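# Wind the cable around a held reel, end pinned

## Task

With one gripper holding the reel, pin the cable close to one of its ends beneath a finger of that same gripper. Then wrap the cable around the reel's hub for more than one complete turn, keeping it within roughly one cable thickness of the hub along almost all of that turn. Any cable that doubles back between the flanges subtracts from the turn. Declare completion only while that grip keeps the reel still and lifted clear above the table, the other arm's moving parts are away from both reel and cable, and the other arm is not pressing hard against the holding arm.

## Robot and tools

Robot: two arms, left_arm and right_arm, each ending in a two-finger parallel gripper with a wrist camera. Calibrated base positions in the scene frame: left_arm at (-0.044, +0.371, +0.042) m, right_arm at (+0.012, -0.250, +0.045) m, both nearly unrotated. A two-camera stand sits behind the arms. Cameras: cam_high, cam_low, cam_left_wrist, cam_right_wrist, all 672x504 pixels.

Frames. The scene frame has its origin at table-top height, halfway between the nominal bases; +x points out over the table, +z up, and left_arm is on the +y side (arm names do not match image left and right). Reported end_effector_position (m) and end_effector_quat_wxyz, plus poses, velocities and move targets, are in this scene frame. Offsets, however, are taken along each gripper's own Hand target axes. Gripper axes: the fingers extend along +z and separate along y. The reported position is the spot between the pads, roughly 1 cm short of the tips. Readings can be off by a few centimetres, especially at long reach.

Motion numbers. Every command row has 14 numbers in [-1, 1]: left_arm dx, dy, dz, rx, ry, rz, opening, then the same seven for right_arm. Both arms always appear in one row. The six pose values are offsets (not poses) from that arm's Hand target as it stood when the action or move began; 1.0 equals 0.6 m for dx, dy, dz and 180 degrees for rotation. rx, ry, rz form a single rotation vector. Opening is absolute, not an offset: +1 fully open (0.094 m), -1 closed. Sending six zeros re-requests the current Hand target; a 0 opening is itself a command (half open), so to keep a gripper unchanged resend its current opening. Commanded orientation is clipped each step to within 40 degrees of the measured one.

execute_actions(actions, cameras): actions is a list of actions; each action is a table of up to 15 rows, one per 1/30 s step, and a shorter table repeats its final row. Each row counts from the action's starting Hand target, not from the previous row, and repeating an offset in a new action moves further. An empty actions list returns state and, by default, all images. cameras: a list of names, ["all"], [] for none.

move(target, speed, blend, opening_speed, grip_force, blocking, cameras): target is one 14-number row or a list of up to 15 rows; every row is an offset from the same starting Hand targets. Grippers travel in straight lines, ending together, taking at least 0.5 s; paths are cut off at 10 s. speed: m/s per arm path, 0.002 to 2.9 (default 0.25), one value or one per target; rotation is limited to twice it in rad/s. blend: corner rounding in metres for lists, 0 means stop at each point. opening_speed: rate on the -1 to +1 scale per second, at least 0.2; use it to close gently. grip_force: newtons per pad, 10 to 50, one value or one per arm, persists once set; lower forces close slowly. blocking=false returns early while the move keeps running. Moves do not avoid obstacles or the other arm. Result adds a move: line such as done, off_target, moving, held or fault, with limits like paced or held.

wait(seconds 0 to 10, cameras): lets time pass holding the last commands. stop(cameras): brakes a running move. zoom_image(camera, region [x0, y0, x1, y1] pixels, at most 504 by 504): enlarges part of the newest image of that camera. finished_scene(scene): the current scene number; irreversible, so call it only when the goal holds.

Results: Hand target is the last commanded pose after clipping; grippers often rest a few centimetres short because of friction or load, which is not proof of contact. Re-issue a command or send the missing distance as an offset. grip_measured is the measured finger opening on the command scale; it reads a little wide when empty and narrower than a hard part when squeezing. Joint positions end with the opening in metres. Joint torques include gravity and wrap at plus or minus 28 N m on joints 1 to 3. Joint velocities may say within noise. Step readings list positions for action calls only. A MOTOR HOT line warns of heating; overheating folds and disables an arm.

Joint ranges (rad): waist -2.618 to 3.054, shoulder 0 to 3.142, elbow 0 to 3.142 (straight at 2.901), wrist pitch and yaw -1.571 to 1.571, wrist roll -2.094 to 2.094.

Avoid: dropping the reel or cable, anything leaving the table, fast contacts, pressing far past a contact, grippers or wrist cameras or their cables touching each other or fixtures, one gripper closing on the other's fingers, paths passing near an arm's own base, holding arms stretched or pushing against unreachable poses for long. To release a push, command the target back past the gripper; to let go, open well above grip_measured. Loose objects may occasionally get nudged by outside pushes.

Each tool is called after "Request:" as name(argument=value, ...), one argument or row to a line, values as JSON.

## Session

Request:
execute_actions(
  actions=[],
)

Scene clock: 0.00 s.
left_arm: end_effector_position=(+0.3422, +0.3933, +0.1532) grip_measured=+1.000 end_effector_quat_wxyz=(+0.609, -0.081, +0.783, +0.093) | right_arm: end_effector_position=(+0.4141, -0.2471, +0.1701) grip_measured=+1.000 end_effector_quat_wxyz=(+0.645, -0.021, +0.764, -0.009)
Joint positions: left_arm=[-0.095 1.532 0.312 0.962 -0.348 -0.042 0.094] | right_arm=[-0.017 1.582 0.321 1.091 -0.018 -0.044 0.094]
Joint velocities: within noise
Joint torques (N m): no reading
Heat: left arm: 30 °C; right arm: 32 °C.
Hand target: left_arm +0.3443, +0.3939, +0.1594; +0.616, -0.085, +0.778, +0.093 | right_arm +0.4157, -0.2472, +0.1755; +0.650, -0.021, +0.759, -0.009
Tool commands: left_gripper/opening=+1.0 right_gripper/opening=+1.0

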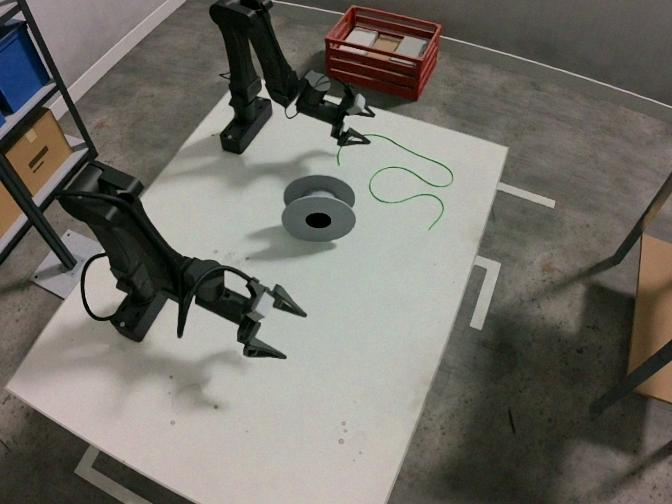

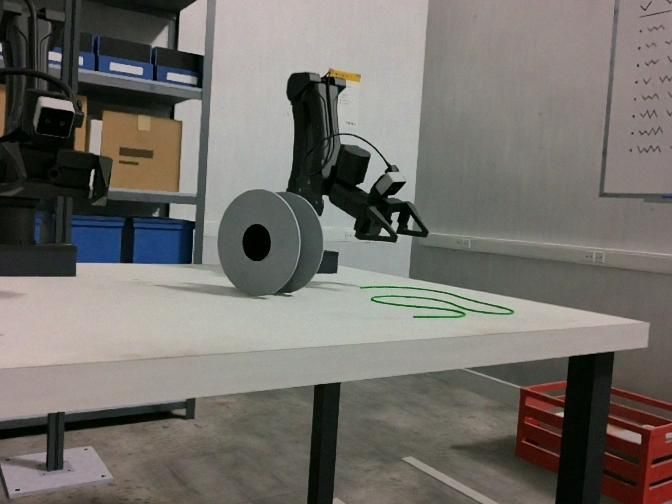

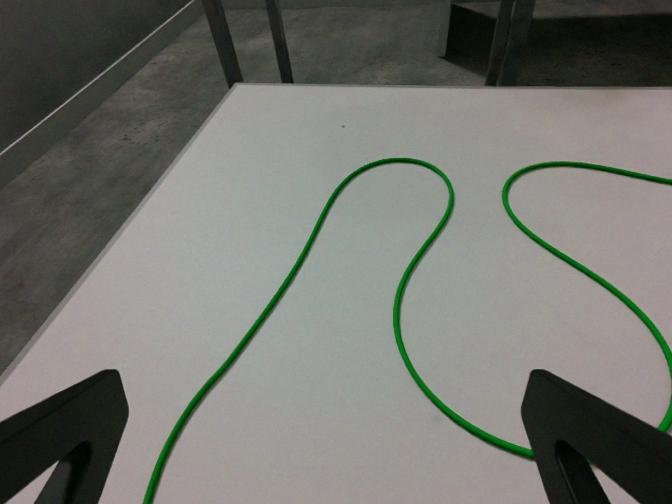

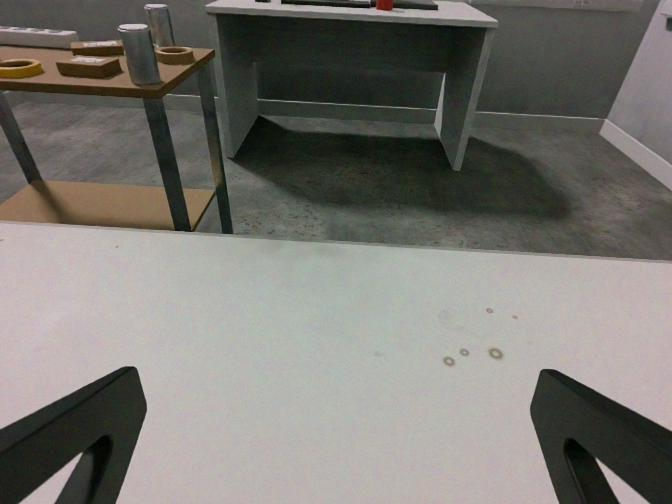

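Request:
zoom_image(
  camera="cam_high",
  region=[260, 100, 480, 265],
)

Request:
zoom_image(
  camera="cam_low",
  region=[200, 170, 530, 340],
)

Scaled by 2.291 from the camera's 672x504 image, which has a finer 960x720 frame.

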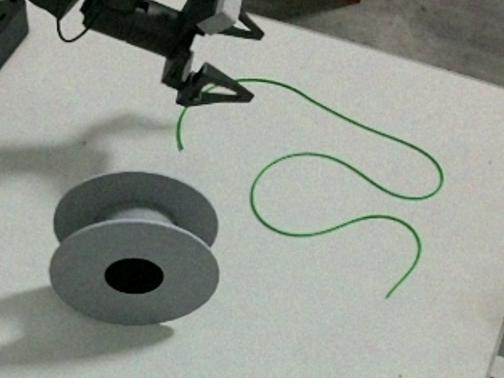

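Scaled by 1.527 from the camera's 672x504 image, which has a finer 960x720 frame.

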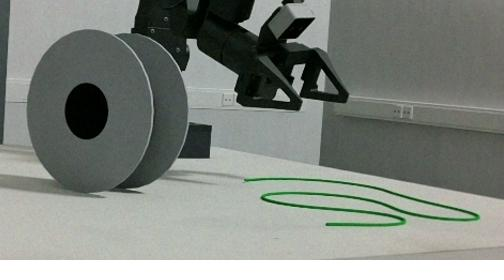

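Request:
move(
  target=[0,0,0,0,0,0,1, 0,0.1,-0.317,-0.45,0,0,1],
  cameras=["all"],
)

Scene clock: 44.27 s.
left_arm: end_effector_position=(+0.3422, +0.3933, +0.1532) grip_measured=+1.000 end_effector_quat_wxyz=(+0.609, -0.081, +0.783, +0.093) | right_arm: end_effector_position=(+0.2324, -0.1905, +0.2030) grip_measured=+1.000 end_effector_quat_wxyz=(+0.616, -0.274, +0.654, +0.344)
Joint positions: left_arm=[-0.095 1.532 0.312 0.962 -0.348 -0.042 0.094] | right_arm=[-0.669 0.94 0.134 0.244 -1.561 -0.448 0.094]
Joint torques (N m): left_arm=[0.03 -4.75 6.72 1.52 -0.17 -0.02] | right_arm=[-0.69 -1.42 4.34 1.15 -0.57 0.02]
Heat: left arm: 33 °C; right arm: 33 °C.
Hand target: left_arm +0.3443, +0.3939, +0.1594; +0.616, -0.085, +0.778, +0.093 | right_arm +0.2266, -0.1899, +0.2024; +0.481, -0.438, +0.583, +0.486
Off the commanded pose: left_arm 0.007 m, 1 deg | right_arm 0.006 m, 31 deg.
joint sent to its limit (right arm) — joint 5 (wrist yaw), lower limit. The joint targets are off in orientation, not in position.
move: off_target (right_arm)

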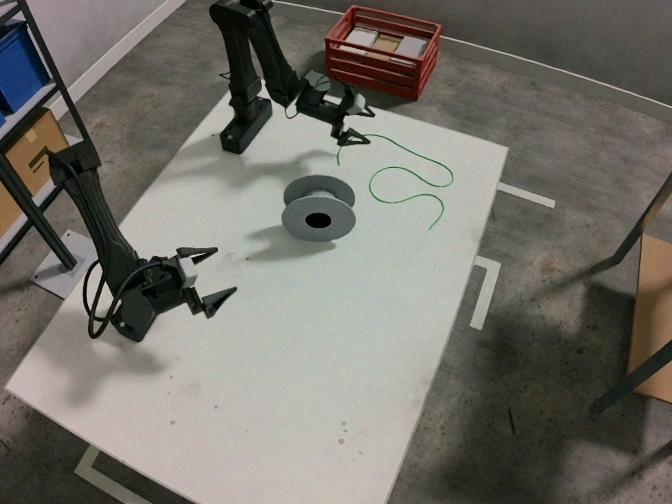

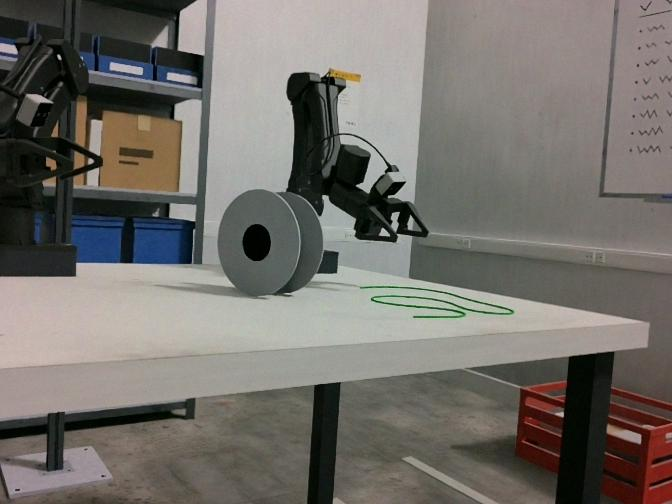

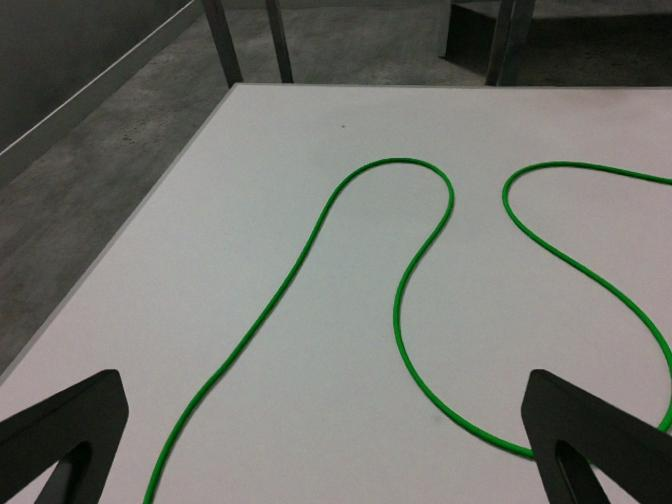

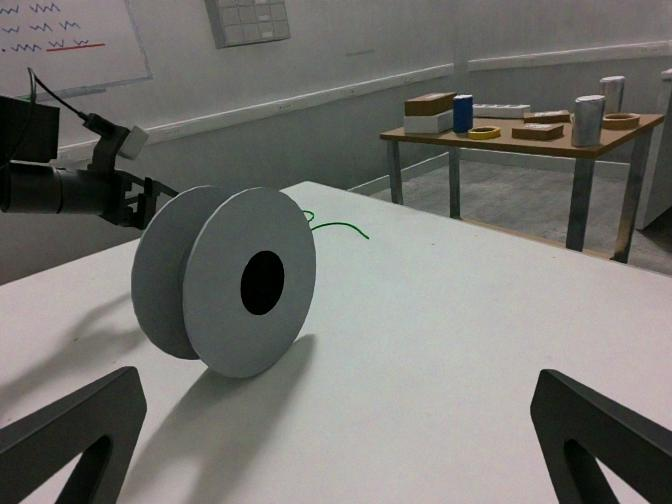

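Request:
move(
  target=[0,0,0,0,0,0,1, 0,0,0,0.22,0,0,1],
  cameras=["cam_right_wrist"],
)

Request:
move(
  target=[0,0,0,0,0,0,1, -0.1,0,0,0,0,0,1],
  cameras=["cam_right_wrist"],
)

Request:
move(
  target=[0,0,0,0,0,0,1, 0,-0.15,0,0,0,0,1],
  cameras=["cam_right_wrist"],
)

Scene clock: 66.93 s.
left_arm: end_effector_position=(+0.3422, +0.3933, +0.1532) grip_measured=+1.000 end_effector_quat_wxyz=(+0.609, -0.081, +0.783, +0.093) | right_arm: end_effector_position=(+0.2246, -0.1895, +0.1923) grip_measured=+1.000 end_effector_quat_wxyz=(+0.596, -0.235, +0.719, +0.268)
Joint positions: left_arm=[-0.095 1.532 0.312 0.962 -0.348 -0.042 0.094] | right_arm=[-0.663 0.567 0.16 -0.277 -1.338 -0.565 0.094]
Joint torques (N m): left_arm=[0.08 -4.74 6.71 1.53 -0.16 -0.01] | right_arm=[0.49 1.39 8.57 1.17 -0.4 -0.16]
Heat: left arm: 33 °C; right arm: 33 °C.
Hand target: left_arm +0.3443, +0.3939, +0.1594; +0.616, -0.085, +0.778, +0.093 | right_arm +0.2266, -0.1899, +0.2024; +0.601, -0.250, +0.713, +0.260
Off the commanded pose: left_arm 0.007 m, 1 deg | right_arm 0.010 m, 2 deg.
move: done
Images, in order (width x height): cam_right_wrist 672x504.

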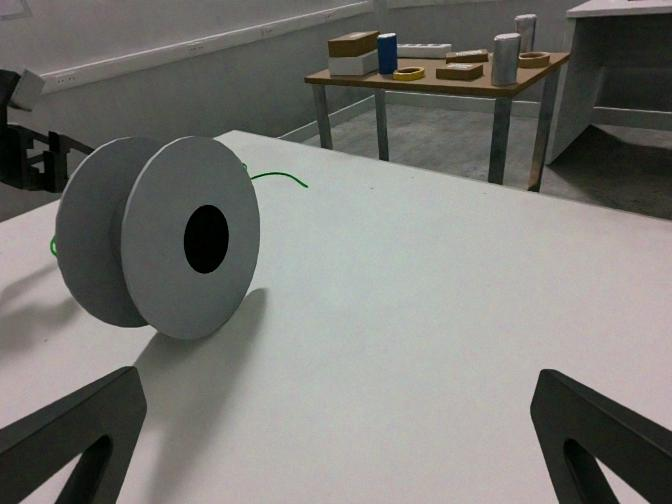

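Scene clock: 68.10 s.
left_arm: end_effector_position=(+0.3422, +0.3933, +0.1532) grip_measured=+1.000 end_effector_quat_wxyz=(+0.609, -0.081, +0.783, +0.093) | right_arm: end_effector_position=(+0.2354, -0.1887, +0.2543) grip_measured=+1.000 end_effector_quat_wxyz=(+0.600, -0.245, +0.716, +0.260)
Joint positions: left_arm=[-0.095 1.532 0.312 0.962 -0.348 -0.042 0.094] | right_arm=[-0.597 0.561 0.371 -0.347 -1.284 -0.439 0.094]
Joint torques (N m): left_arm=[0.05 -4.79 6.68 1.54 -0.17 -0.03] | right_arm=[0.53 1.14 7.99 1.29 -0.33 0.02]
Heat: left arm: 33 °C; right arm: 33 °C.
Hand target: left_arm +0.3443, +0.3939, +0.1594; +0.616, -0.085, +0.778, +0.093 | right_arm +0.2358, -0.1873, +0.2617; +0.601, -0.250, +0.713, +0.260
Off the commanded pose: left_arm 0.007 m, 1 deg | right_arm 0.007 m, 1 deg.
move: done
Images, in order (width x height): cam_right_wrist 672x504.

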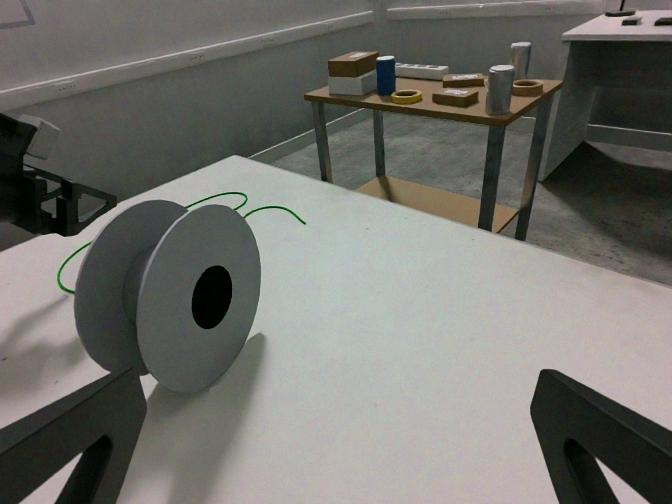

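Scene clock: 69.50 s.
left_arm: end_effector_position=(+0.3422, +0.3933, +0.1532) grip_measured=+1.000 end_effector_quat_wxyz=(+0.609, -0.081, +0.783, +0.093) | right_arm: end_effector_position=(+0.2941, -0.2541, +0.2437) grip_measured=+1.000 end_effector_quat_wxyz=(+0.593, -0.235, +0.725, +0.260)
Joint positions: left_arm=[-0.095 1.532 0.312 0.962 -0.348 -0.042 0.094] | right_arm=[-0.707 1.119 0.572 -0.28 -1.349 -0.715 0.094]
Joint torques (N m): left_arm=[0.08 -4.81 6.71 1.52 -0.15 -0.01] | right_arm=[-0.09 -1.85 8.18 1.06 -0.75 -0.19]
Heat: left arm: 33 °C; right arm: 33 °C.
Hand target: left_arm +0.3443, +0.3939, +0.1594; +0.616, -0.085, +0.778, +0.093 | right_arm +0.2959, -0.2539, +0.2552; +0.601, -0.249, +0.713, +0.260
Off the commanded pose: left_arm 0.007 m, 1 deg | right_arm 0.012 m, 2 deg.
move: off_target (right_arm)
Images, in order (width x height): cam_right_wrist 672x504.

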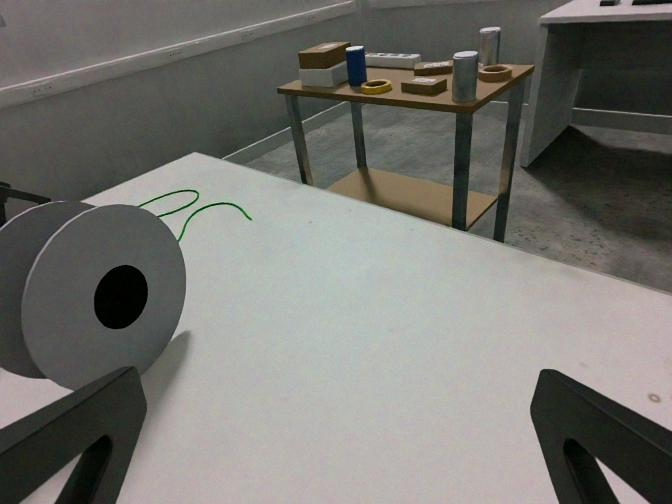

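Request:
move(
  target=[-0.121,-0.087,-0.165,-0.272,0.368,-0.360,1, 0,0,0,0,0,0,1],
  cameras=["all"],
)

Scene clock: 115.87 s.
left_arm: end_effector_position=(+0.3014, +0.3153, +0.2437) grip_measured=+1.000 end_effector_quat_wxyz=(-0.044, +0.700, -0.710, +0.056) | right_arm: end_effector_position=(+0.2938, -0.2538, +0.2433) grip_measured=+1.000 end_effector_quat_wxyz=(+0.593, -0.235, +0.725, +0.260)
Joint positions: left_arm=[-0.156 1.775 1.829 -1.483 -0.006 -1.721 0.094] | right_arm=[-0.707 1.119 0.572 -0.286 -1.349 -0.72 0.094]
Joint torques (N m): left_arm=[0.57 -7.43 9.92 -0.65 -0.05 -0.11] | right_arm=[-0.08 -1.84 8.28 1.06 -0.79 -0.2]
Heat: left arm: 33 °C; right arm: 36 °C.
Hand target: left_arm +0.2803, +0.3199, +0.2501; -0.001, +0.707, -0.707, +0.000 | right_arm +0.2959, -0.2539, +0.2551; +0.601, -0.249, +0.713, +0.260
Off the commanded pose: left_arm 0.023 m, 8 deg | right_arm 0.012 m, 2 deg.
joint sent to its limit (left arm) — joint 4 (wrist pitch), lower limit. The joint targets are off in orientation, not in position.
move: off_target (left_arm, right_arm)

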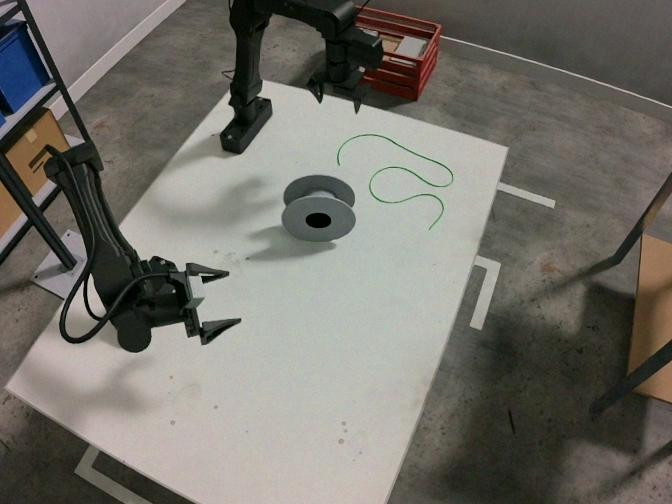

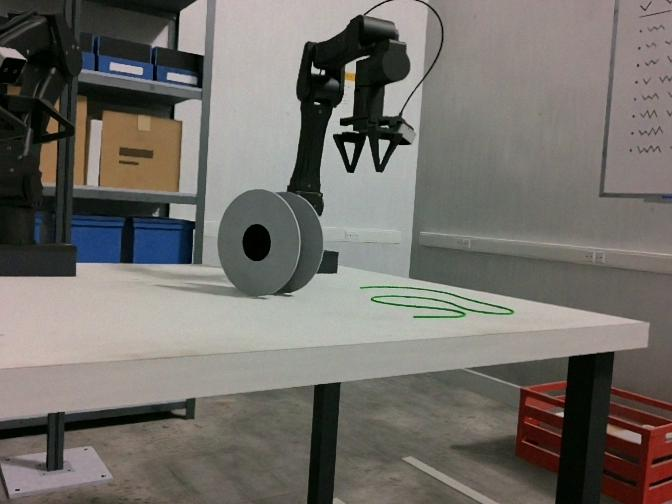

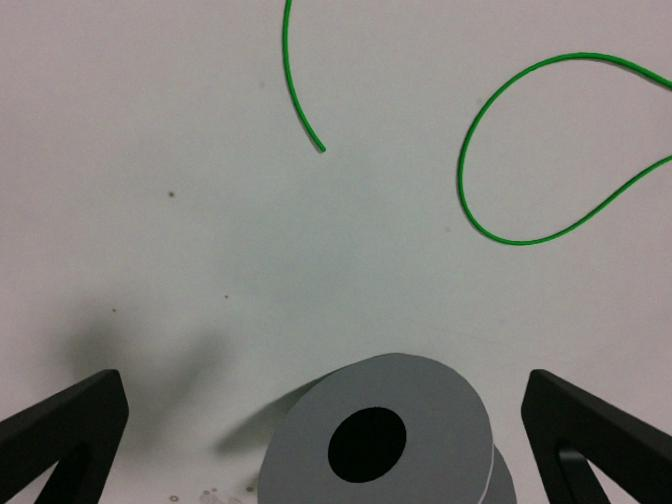

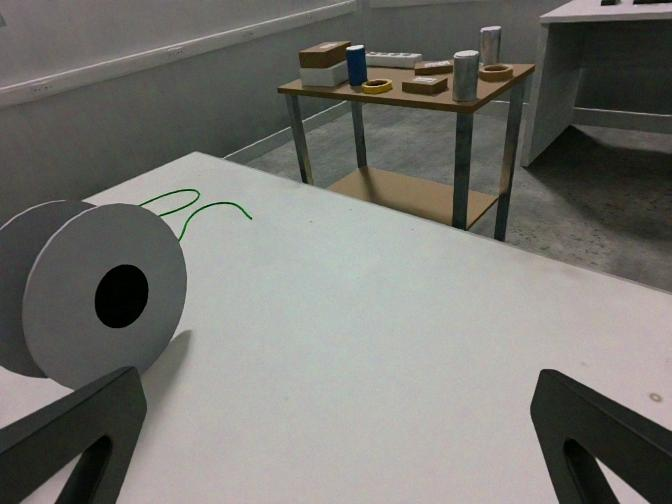

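Request:
move(
  target=[-0.157,-0.017,0.192,0,0,0,1, 0,0,0,0,0,0,1],
  cameras=["cam_left_wrist"],
)

Scene clock: 127.70 s.
left_arm: end_effector_position=(+0.2969, +0.4145, +0.1389) grip_measured=+1.000 end_effector_quat_wxyz=(-0.009, +0.710, -0.704, +0.009) | right_arm: end_effector_position=(+0.2938, -0.2538, +0.2433) grip_measured=+1.000 end_effector_quat_wxyz=(+0.593, -0.235, +0.725, +0.260)
Joint positions: left_arm=[0.135 1.827 1.483 -1.201 0.003 -1.452 0.094] | right_arm=[-0.707 1.119 0.572 -0.286 -1.349 -0.72 0.094]
Joint torques (N m): left_arm=[0.06 -7.45 6.06 -0.03 -0.09 0.07] | right_arm=[-0.01 -1.85 8.31 1.07 -0.74 -0.2]
Heat: left arm: 32 °C; right arm: 36 °C.
Hand target: left_arm +0.2905, +0.4143, +0.1351; -0.001, +0.707, -0.707, +0.000 | right_arm +0.2959, -0.2539, +0.2551; +0.601, -0.249, +0.713, +0.260
Off the commanded pose: left_arm 0.007 m, 2 deg | right_arm 0.012 m, 2 deg.
move: off_target (right_arm)
Images, in order (width x height): cam_left_wrist 672x504.

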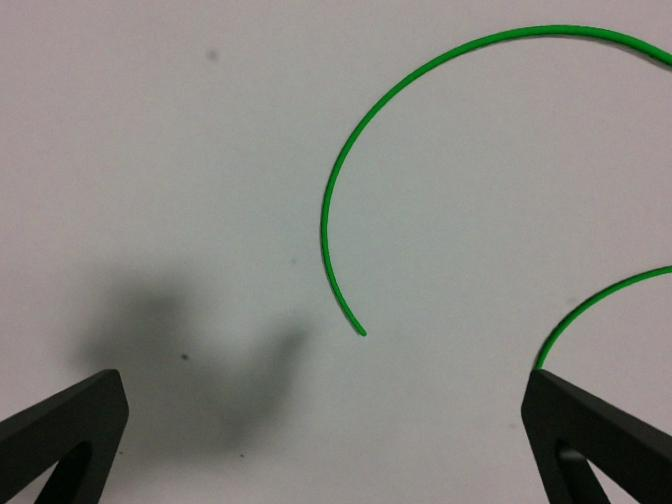

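Request:
move(
  target=[-0.01,0,0.17,0,0,0,0.3, 0,0,0,0,0,0,1],
  cameras=["cam_left_wrist","cam_low"],
)

Scene clock: 135.47 s.
left_arm: end_effector_position=(+0.2976, +0.4190, +0.0364) grip_measured=+0.303 end_effector_quat_wxyz=(-0.009, +0.708, -0.706, +0.008) | right_arm: end_effector_position=(+0.2938, -0.2538, +0.2433) grip_measured=+1.000 end_effector_quat_wxyz=(+0.593, -0.235, +0.725, +0.260)
Joint positions: left_arm=[0.148 1.947 1.216 -0.816 0.003 -1.434 0.061] | right_arm=[-0.707 1.119 0.572 -0.286 -1.349 -0.72 0.094]
Joint torques (N m): left_arm=[0.55 -7.73 5.5 0 -0.1 0.05] | right_arm=[-0.01 -1.89 8.43 1.05 -0.72 -0.17]
Heat: left arm: 31 °C; right arm: 36 °C.
Hand target: left_arm +0.2905, +0.4204, +0.0330; -0.001, +0.707, -0.707, +0.000 | right_arm +0.2959, -0.2539, +0.2551; +0.601, -0.249, +0.713, +0.260
Off the commanded pose: left_arm 0.008 m, 1 deg | right_arm 0.012 m, 2 deg.
move: off_target (right_arm)
Images, in order (width x height): cam_low 672x504, cam_left_wrist 672x504.

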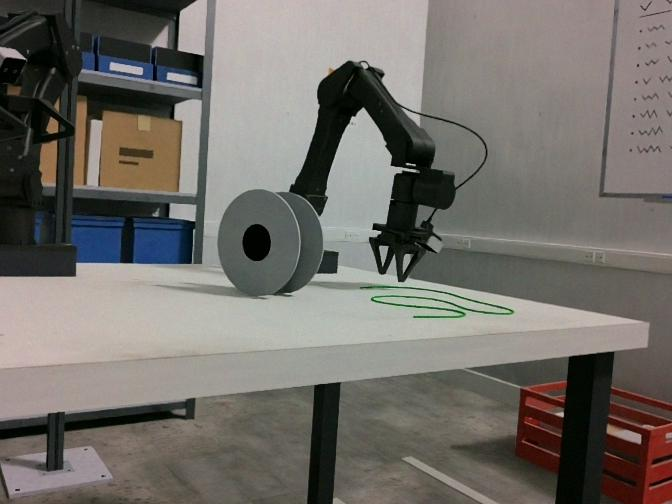

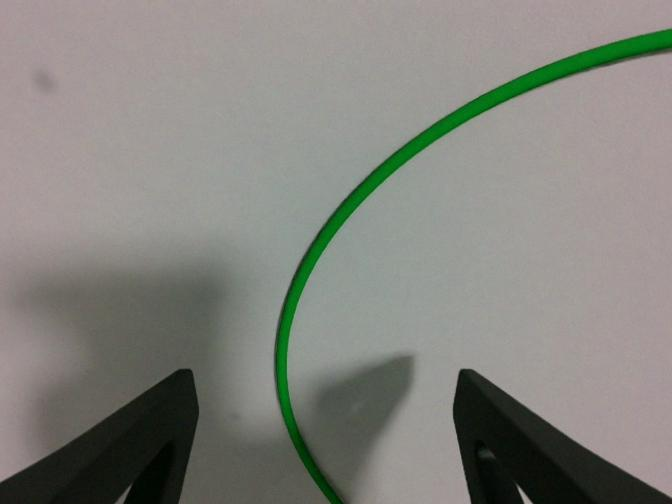

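Request:
move(
  target=[0,0.018,0.038,0,0,0,0.3, 0,0,0,0,0,0,1],
  speed=0.08,
  cameras=["cam_left_wrist","cam_low"],
)

Scene clock: 146.87 s.
left_arm: end_effector_position=(+0.2884, +0.4189, +0.0192) grip_measured=+0.303 end_effector_quat_wxyz=(-0.011, +0.707, -0.707, +0.010) | right_arm: end_effector_position=(+0.2938, -0.2538, +0.2433) grip_measured=+1.000 end_effector_quat_wxyz=(+0.593, -0.235, +0.725, +0.260)
Joint positions: left_arm=[0.151 1.947 1.137 -0.733 0.003 -1.429 0.061] | right_arm=[-0.707 1.119 0.572 -0.286 -1.349 -0.72 0.094]
Joint torques (N m): left_arm=[0.66 -6.72 4.29 0.14 -0.11 0.05] | right_arm=[0.06 -1.68 8.34 1.08 -0.75 -0.2]
Heat: left arm: 31 °C; right arm: 37 °C.
Hand target: left_arm +0.2798, +0.4204, +0.0103; -0.001, +0.707, -0.707, +0.000 | right_arm +0.2959, -0.2539, +0.2551; +0.601, -0.249, +0.713, +0.260
Off the commanded pose: left_arm 0.013 m, 2 deg | right_arm 0.012 m, 2 deg.
move: off_target (left_arm, right_arm)
Images, in order (width x height): cam_low 672x504, cam_left_wrist 672x504.

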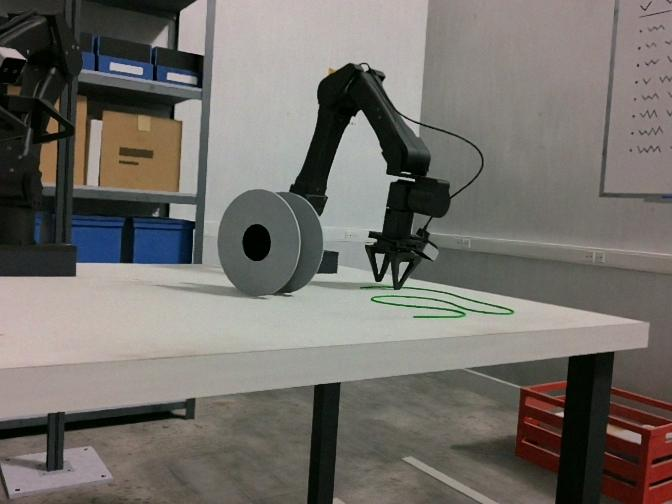

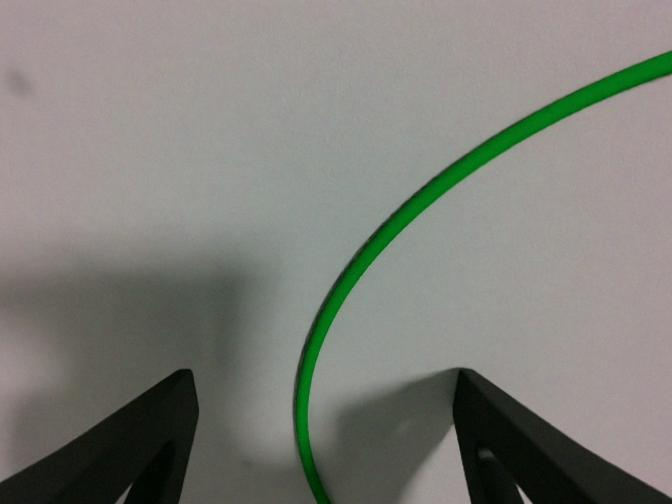

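Request:
move(
  target=[
    [0,0,0.013,0,0,0,0.3, 0,0,0,0,0,0,1],
    [0,0,0.013,0,0,0,-1, 0,0,0,0,0,0,1],
  ],
  speed=0.05,
  cameras=["cam_left_wrist","cam_low"],
)

Scene clock: 150.30 s.
left_arm: end_effector_position=(+0.2890, +0.4188, +0.0170) grip_measured=-0.993 end_effector_quat_wxyz=(-0.012, +0.707, -0.707, +0.011) | right_arm: end_effector_position=(+0.2938, -0.2538, +0.2433) grip_measured=+1.000 end_effector_quat_wxyz=(+0.593, -0.235, +0.725, +0.260)
Joint positions: left_arm=[0.152 1.95 1.131 -0.72 0.004 -1.428 0] | right_arm=[-0.707 1.119 0.572 -0.286 -1.349 -0.72 0.094]
Joint torques (N m): left_arm=[0.61 -5.76 3.64 0.3 -0.12 0.05] | right_arm=[-0.03 -1.81 8.5 1.07 -0.77 -0.16]
Heat: left arm: 30 °C; right arm: 37 °C.
Hand target: left_arm +0.2798, +0.4205, +0.0025; -0.001, +0.707, -0.707, +0.000 | right_arm +0.2959, -0.2539, +0.2551; +0.601, -0.249, +0.713, +0.260
Off the commanded pose: left_arm 0.017 m, 2 deg | right_arm 0.012 m, 2 deg.
move: off_target (left_arm, right_arm); target 2's new opening was sent with left_arm's hand 0.019 m and 2 deg from that target
Images, in order (width x height): cam_low 672x504, cam_left_wrist 672x504.

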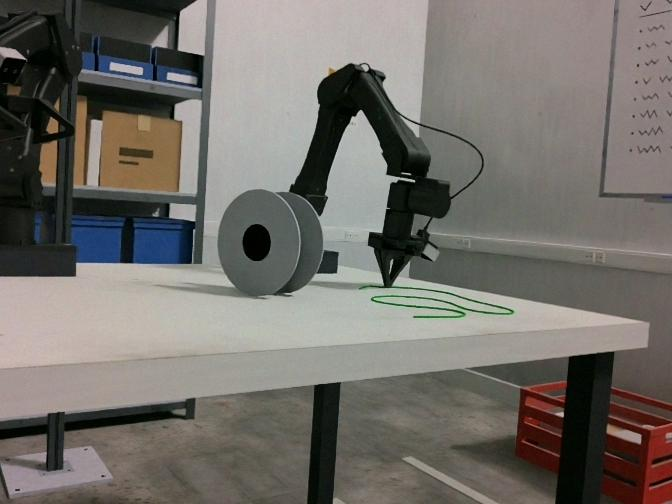

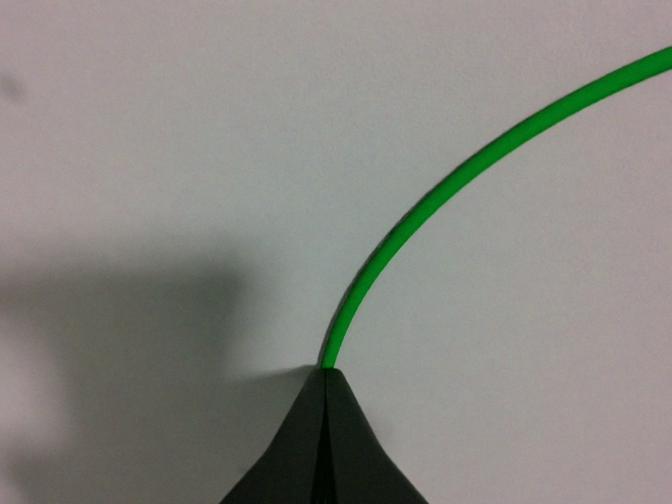

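Request:
move(
  target=[0,0,-0.42,0,0,0,-1, 0,0,0,0,0,0,1],
  speed=0.15,
  cameras=["all"],
)

Scene clock: 154.83 s.
left_arm: end_effector_position=(+0.3028, +0.4208, +0.2422) grip_measured=-0.993 end_effector_quat_wxyz=(-0.053, +0.705, -0.706, +0.043) | right_arm: end_effector_position=(+0.2938, -0.2538, +0.2433) grip_measured=+1.000 end_effector_quat_wxyz=(+0.593, -0.235, +0.725, +0.260)
Joint positions: left_arm=[0.152 1.781 1.83 -1.484 0.004 -1.428 0] | right_arm=[-0.707 1.119 0.572 -0.286 -1.349 -0.72 0.094]
Joint torques (N m): left_arm=[0.5 -8.83 10.02 -0.66 -0.09 0.04] | right_arm=[0.06 -1.72 8.27 1.09 -0.74 -0.2]
Heat: left arm: 31 °C; right arm: 37 °C.
Hand target: left_arm +0.2796, +0.4201, +0.2545; -0.001, +0.707, -0.707, +0.000 | right_arm +0.2959, -0.2539, +0.2551; +0.601, -0.249, +0.713, +0.260
Off the commanded pose: left_arm 0.026 m, 8 deg | right_arm 0.012 m, 2 deg.
joint sent to its limit (left arm) — joint 4 (wrist pitch), lower limit. The joint targets are off in orientation, not in position.
move: off_target (left_arm, right_arm)

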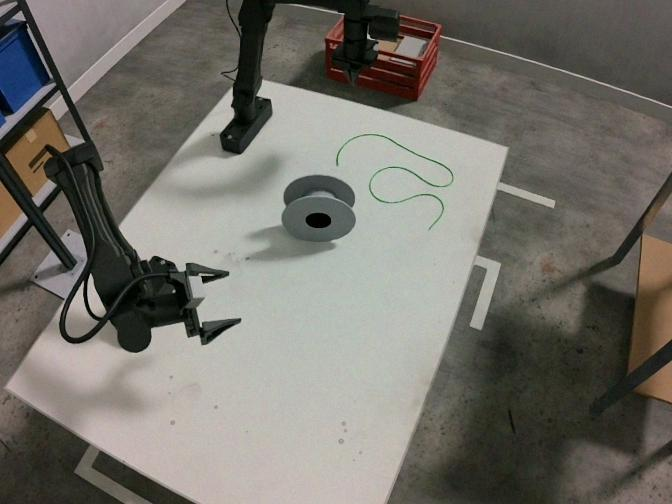

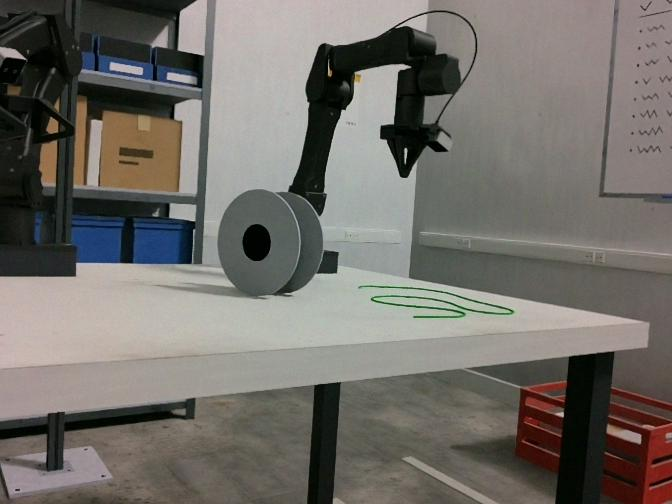

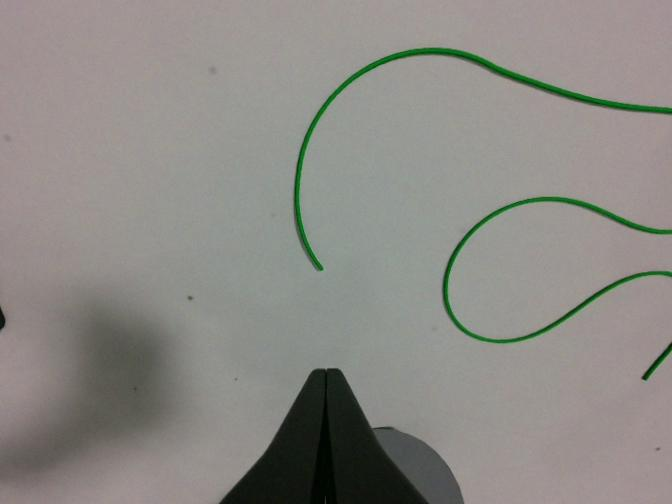

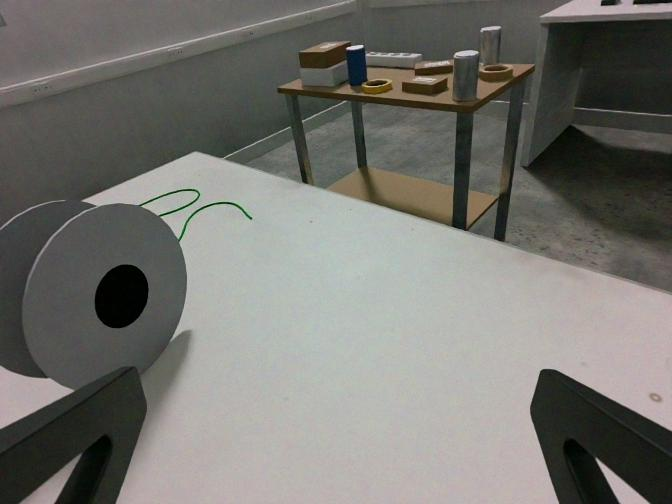

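Request:
move(
  target=[
    [0,0,0.37,0,0,0,-0.4, 0,0,0,0,0,0,1],
    [0,0,0.45,0,0,0,-0.4, 0,0,0,0,0,0,1],
  ],
  speed=[0.2,0.04],
  cameras=["cam_left_wrist"],
)

Scene clock: 163.43 s.
left_arm: end_effector_position=(+0.2882, +0.4187, +0.0152) grip_measured=-0.403 end_effector_quat_wxyz=(-0.013, +0.707, -0.707, +0.012) | right_arm: end_effector_position=(+0.2938, -0.2538, +0.2433) grip_measured=+1.000 end_effector_quat_wxyz=(+0.593, -0.235, +0.725, +0.260)
Joint positions: left_arm=[0.152 1.949 1.122 -0.709 0.004 -1.428 0.028] | right_arm=[-0.707 1.119 0.572 -0.286 -1.349 -0.72 0.094]
Joint torques (N m): left_arm=[0.62 -3.15 1.96 0.8 -0.11 0.04] | right_arm=[-0.01 -1.7 8.28 1.06 -0.74 -0.18]
Heat: left arm: 31 °C; right arm: 37 °C.
Hand target: left_arm +0.2797, +0.4205, -0.0156; -0.001, +0.707, -0.707, +0.000 | right_arm +0.2959, -0.2539, +0.2551; +0.601, -0.249, +0.713, +0.260
Off the commanded pose: left_arm 0.032 m, 2 deg | right_arm 0.012 m, 2 deg.
move: off_target (left_arm, right_arm)
Images, in order (width x height): cam_left_wrist 672x504.

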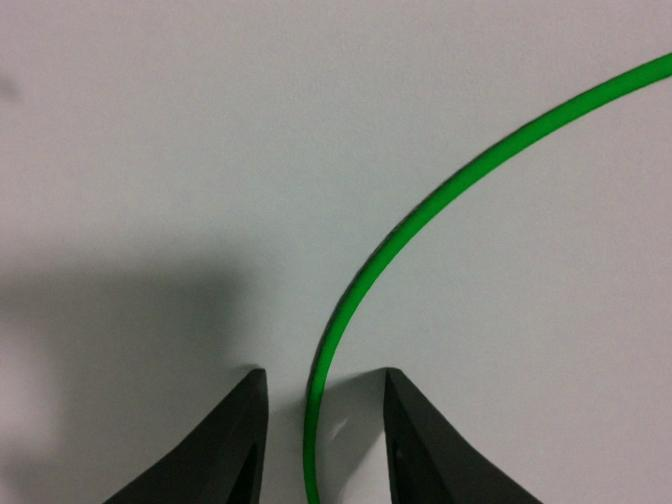

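Request:
move(
  target=[0,0,0,0,0,0,-1, 0,0,0,0,0,0,1],
  opening_speed=0.3,
  cameras=["cam_left_wrist"],
)

Request:
move(
  target=[0,0,-0.15,0,0,0,-1, 0,0,0,0,0,0,1],
  speed=0.1,
  cameras=["cam_left_wrist","cam_low"],
)

Scene clock: 168.43 s.
left_arm: end_effector_position=(+0.2997, +0.4199, +0.0159) grip_measured=-0.966 end_effector_quat_wxyz=(-0.030, +0.706, -0.707, +0.027) | right_arm: end_effector_position=(+0.2938, -0.2538, +0.2433) grip_measured=+1.000 end_effector_quat_wxyz=(+0.593, -0.235, +0.725, +0.260)
Joint positions: left_arm=[0.152 1.949 1.122 -0.662 0.007 -1.428 0.002] | right_arm=[-0.707 1.119 0.572 -0.286 -1.349 -0.72 0.094]
Joint torques (N m): left_arm=[0.54 -3.34 2.13 0.43 -0.13 0.04] | right_arm=[0.1 -1.7 8.31 1.05 -0.75 -0.18]
Heat: left arm: 31 °C; right arm: 37 °C.
Hand target: left_arm +0.2798, +0.4205, -0.0156; -0.001, +0.707, -0.707, +0.000 | right_arm +0.2959, -0.2539, +0.2551; +0.601, -0.249, +0.713, +0.260
Off the commanded pose: left_arm 0.037 m, 5 deg | right_arm 0.012 m, 2 deg.
move: off_target (left_arm, right_arm)
Images, in order (width x height): cam_left_wrist 672x504.

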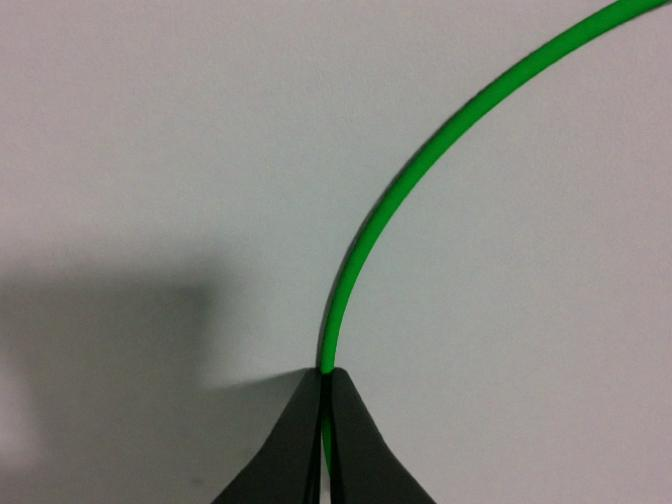

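Scene clock: 170.03 s.
left_arm: end_effector_position=(+0.2824, +0.4174, +0.0620) grip_measured=-0.968 end_effector_quat_wxyz=(-0.001, +0.707, -0.707, +0.005) | right_arm: end_effector_position=(+0.2938, -0.2538, +0.2433) grip_measured=+1.000 end_effector_quat_wxyz=(+0.593, -0.235, +0.725, +0.260)
Joint positions: left_arm=[0.152 1.867 1.219 -0.916 0.007 -1.428 0.001] | right_arm=[-0.707 1.119 0.572 -0.286 -1.349 -0.72 0.094]
Joint torques (N m): left_arm=[0.58 -9.06 9.11 -0.42 -0.13 0.05] | right_arm=[0.06 -1.78 8.31 1.06 -0.72 -0.16]
Heat: left arm: 31 °C; right arm: 37 °C.
Hand target: left_arm +0.2797, +0.4204, +0.0745; -0.001, +0.707, -0.707, +0.000 | right_arm +0.2959, -0.2539, +0.2551; +0.601, -0.249, +0.713, +0.260
Off the commanded pose: left_arm 0.013 m, 1 deg | right_arm 0.012 m, 2 deg.
move: off_target (left_arm, right_arm)
Images, in order (width x height): cam_low 672x504, cam_left_wrist 672x504.

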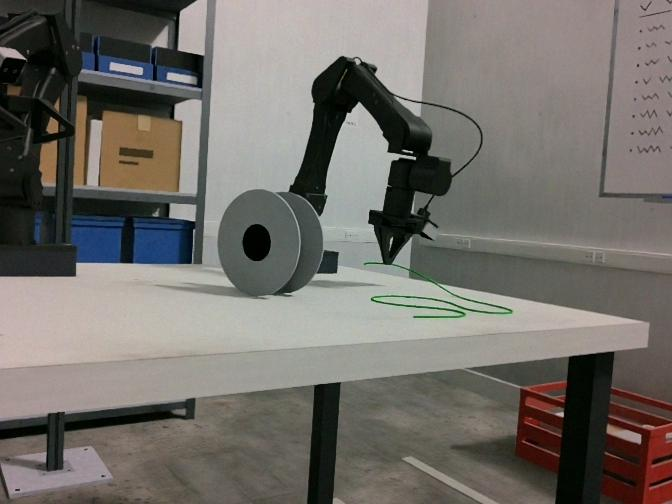

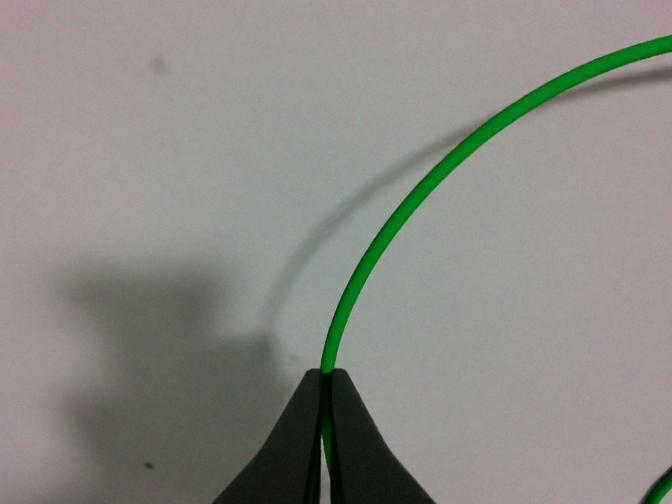

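Request:
move(
  target=[0,0,-0.37,0,0,-0.1,-1, 0.128,0.162,0.425,-0.299,0.257,0.395,1],
  speed=0.15,
  cameras=["all"],
)

Scene clock: 194.87 s.
left_arm: end_effector_position=(+0.3040, +0.4205, +0.2859) grip_measured=-0.968 end_effector_quat_wxyz=(-0.094, +0.797, -0.588, +0.100) | right_arm: end_effector_position=(+0.3987, -0.0175, +0.1507) grip_measured=+1.000 end_effector_quat_wxyz=(-0.067, -0.076, +0.739, +0.666)
Joint positions: left_arm=[0.152 1.702 1.891 -1.484 0.007 -1.73 0.001] | right_arm=[0.118 2.507 1.888 -1.563 -1.445 -0.616 0.094]
Joint torques (N m): left_arm=[0.5 -8.27 10.02 -0.42 -0.14 -0.06] | right_arm=[0.24 -10.1 6.27 -0.69 -0.79 -0.06]
Heat: left arm: 32 °C; right arm: 36 °C.
Hand target: left_arm +0.2796, +0.4200, +0.2964; -0.001, +0.809, -0.588, +0.000 | right_arm +0.4047, -0.0142, +0.1500; -0.112, -0.111, +0.698, +0.699
Off the commanded pose: left_arm 0.027 m, 16 deg | right_arm 0.007 m, 9 deg.
joint sent to its limit (left arm) — joint 4 (wrist pitch), lower limit. The joint targets are off in orientation, not in position.
joint sent to its limit (right arm) — joint 4 (wrist pitch), lower limit. The joint targets are off in orientation, not in position.
move: off_target (left_arm, right_arm)

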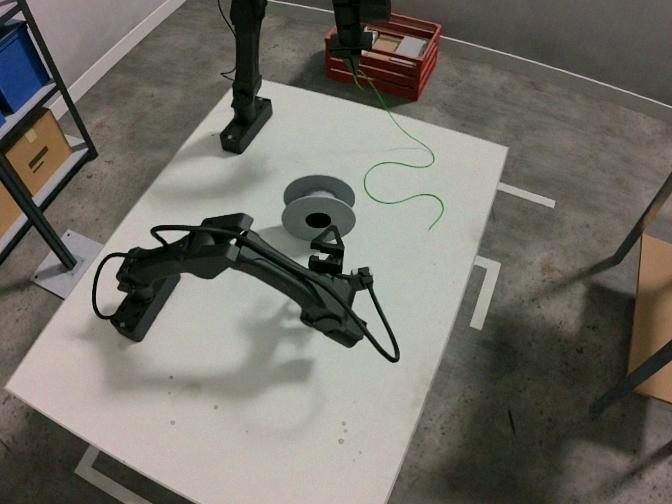

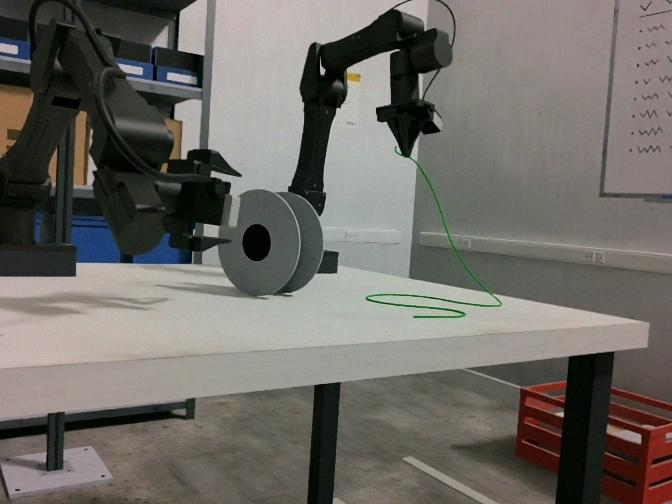

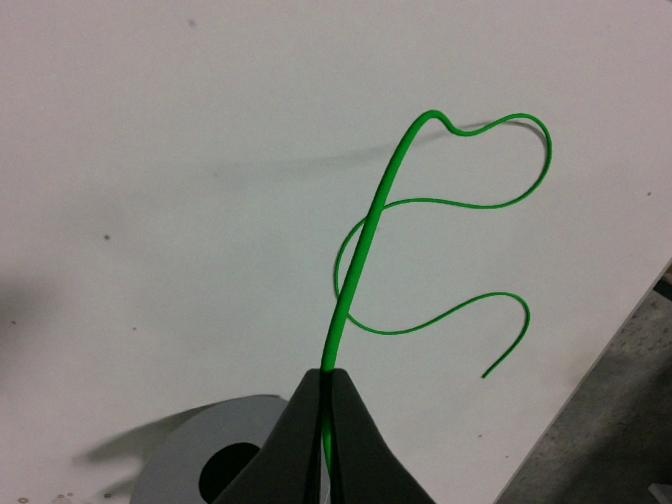

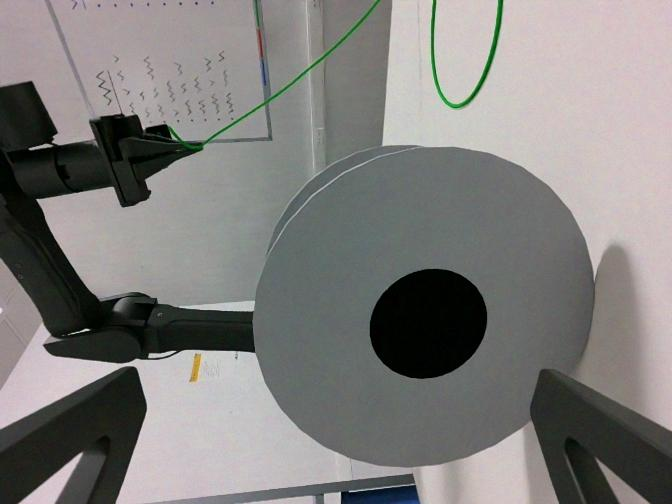

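Request:
move(
  target=[0,0,0,0,0,0,-1, 0.042,0.012,0.113,0,0,0,1],
  speed=0.12,
  cameras=["cam_high","cam_low","cam_right_wrist"],
)

Scene clock: 211.50 s.
left_arm: end_effector_position=(+0.3040, +0.4205, +0.2859) grip_measured=-0.968 end_effector_quat_wxyz=(-0.094, +0.798, -0.587, +0.101) | right_arm: end_effector_position=(+0.3580, +0.0420, +0.1545) grip_measured=+1.000 end_effector_quat_wxyz=(-0.115, -0.108, +0.711, +0.685)
Joint positions: left_arm=[0.152 1.702 1.891 -1.484 0.007 -1.73 0.001] | right_arm=[0.276 2.507 1.843 -1.565 -1.527 -0.643 0.094]
Joint torques (N m): left_arm=[0.49 -8.28 10.06 -0.42 -0.14 -0.08] | right_arm=[-0.03 -11.99 3.38 -0.69 -0.75 -0.21]
Heat: left arm: 31 °C; right arm: 35 °C.
Hand target: left_arm +0.2796, +0.4200, +0.2964; -0.001, +0.809, -0.588, +0.000 | right_arm +0.3597, +0.0424, +0.1574; -0.112, -0.111, +0.698, +0.699
Off the commanded pose: left_arm 0.027 m, 16 deg | right_arm 0.003 m, 2 deg.
joint read past its limit (right arm) — joint 4 (wrist pitch), lower limit.
joint sent to its limit (left arm) — joint 4 (wrist pitch), lower limit. The joint targets are off in orientation, not in position.
joint sent to its limit (right arm) — joint 4 (wrist pitch), lower limit. The joint targets still meet the commanded pose.
move: off_target (left_arm)
Images, in order (width x height): cam_high 672x504, cam_low 672x504, cam_right_wrist 672x504.

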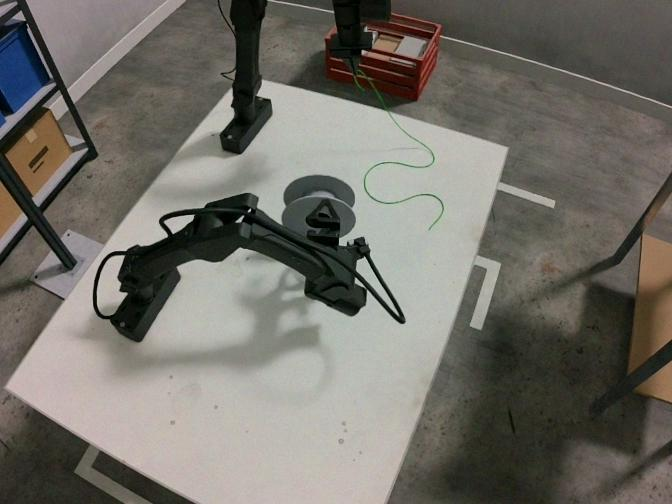

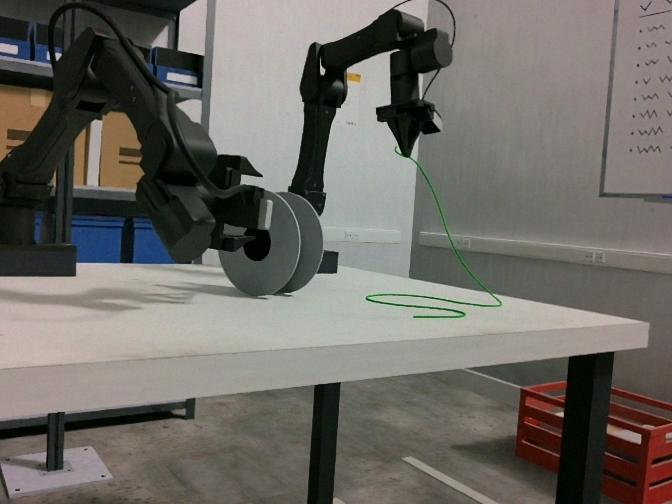

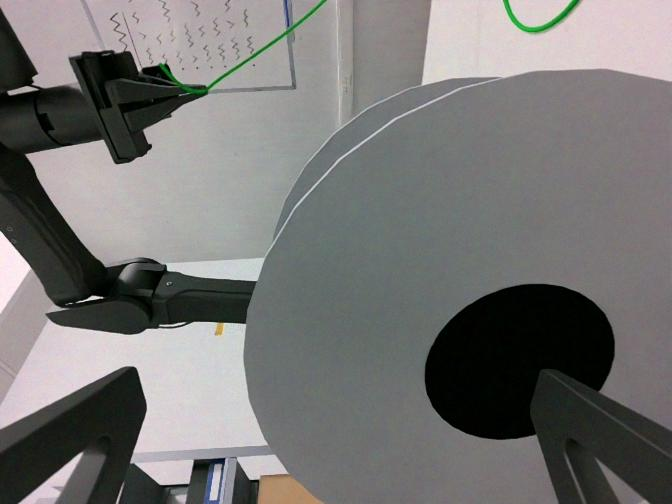

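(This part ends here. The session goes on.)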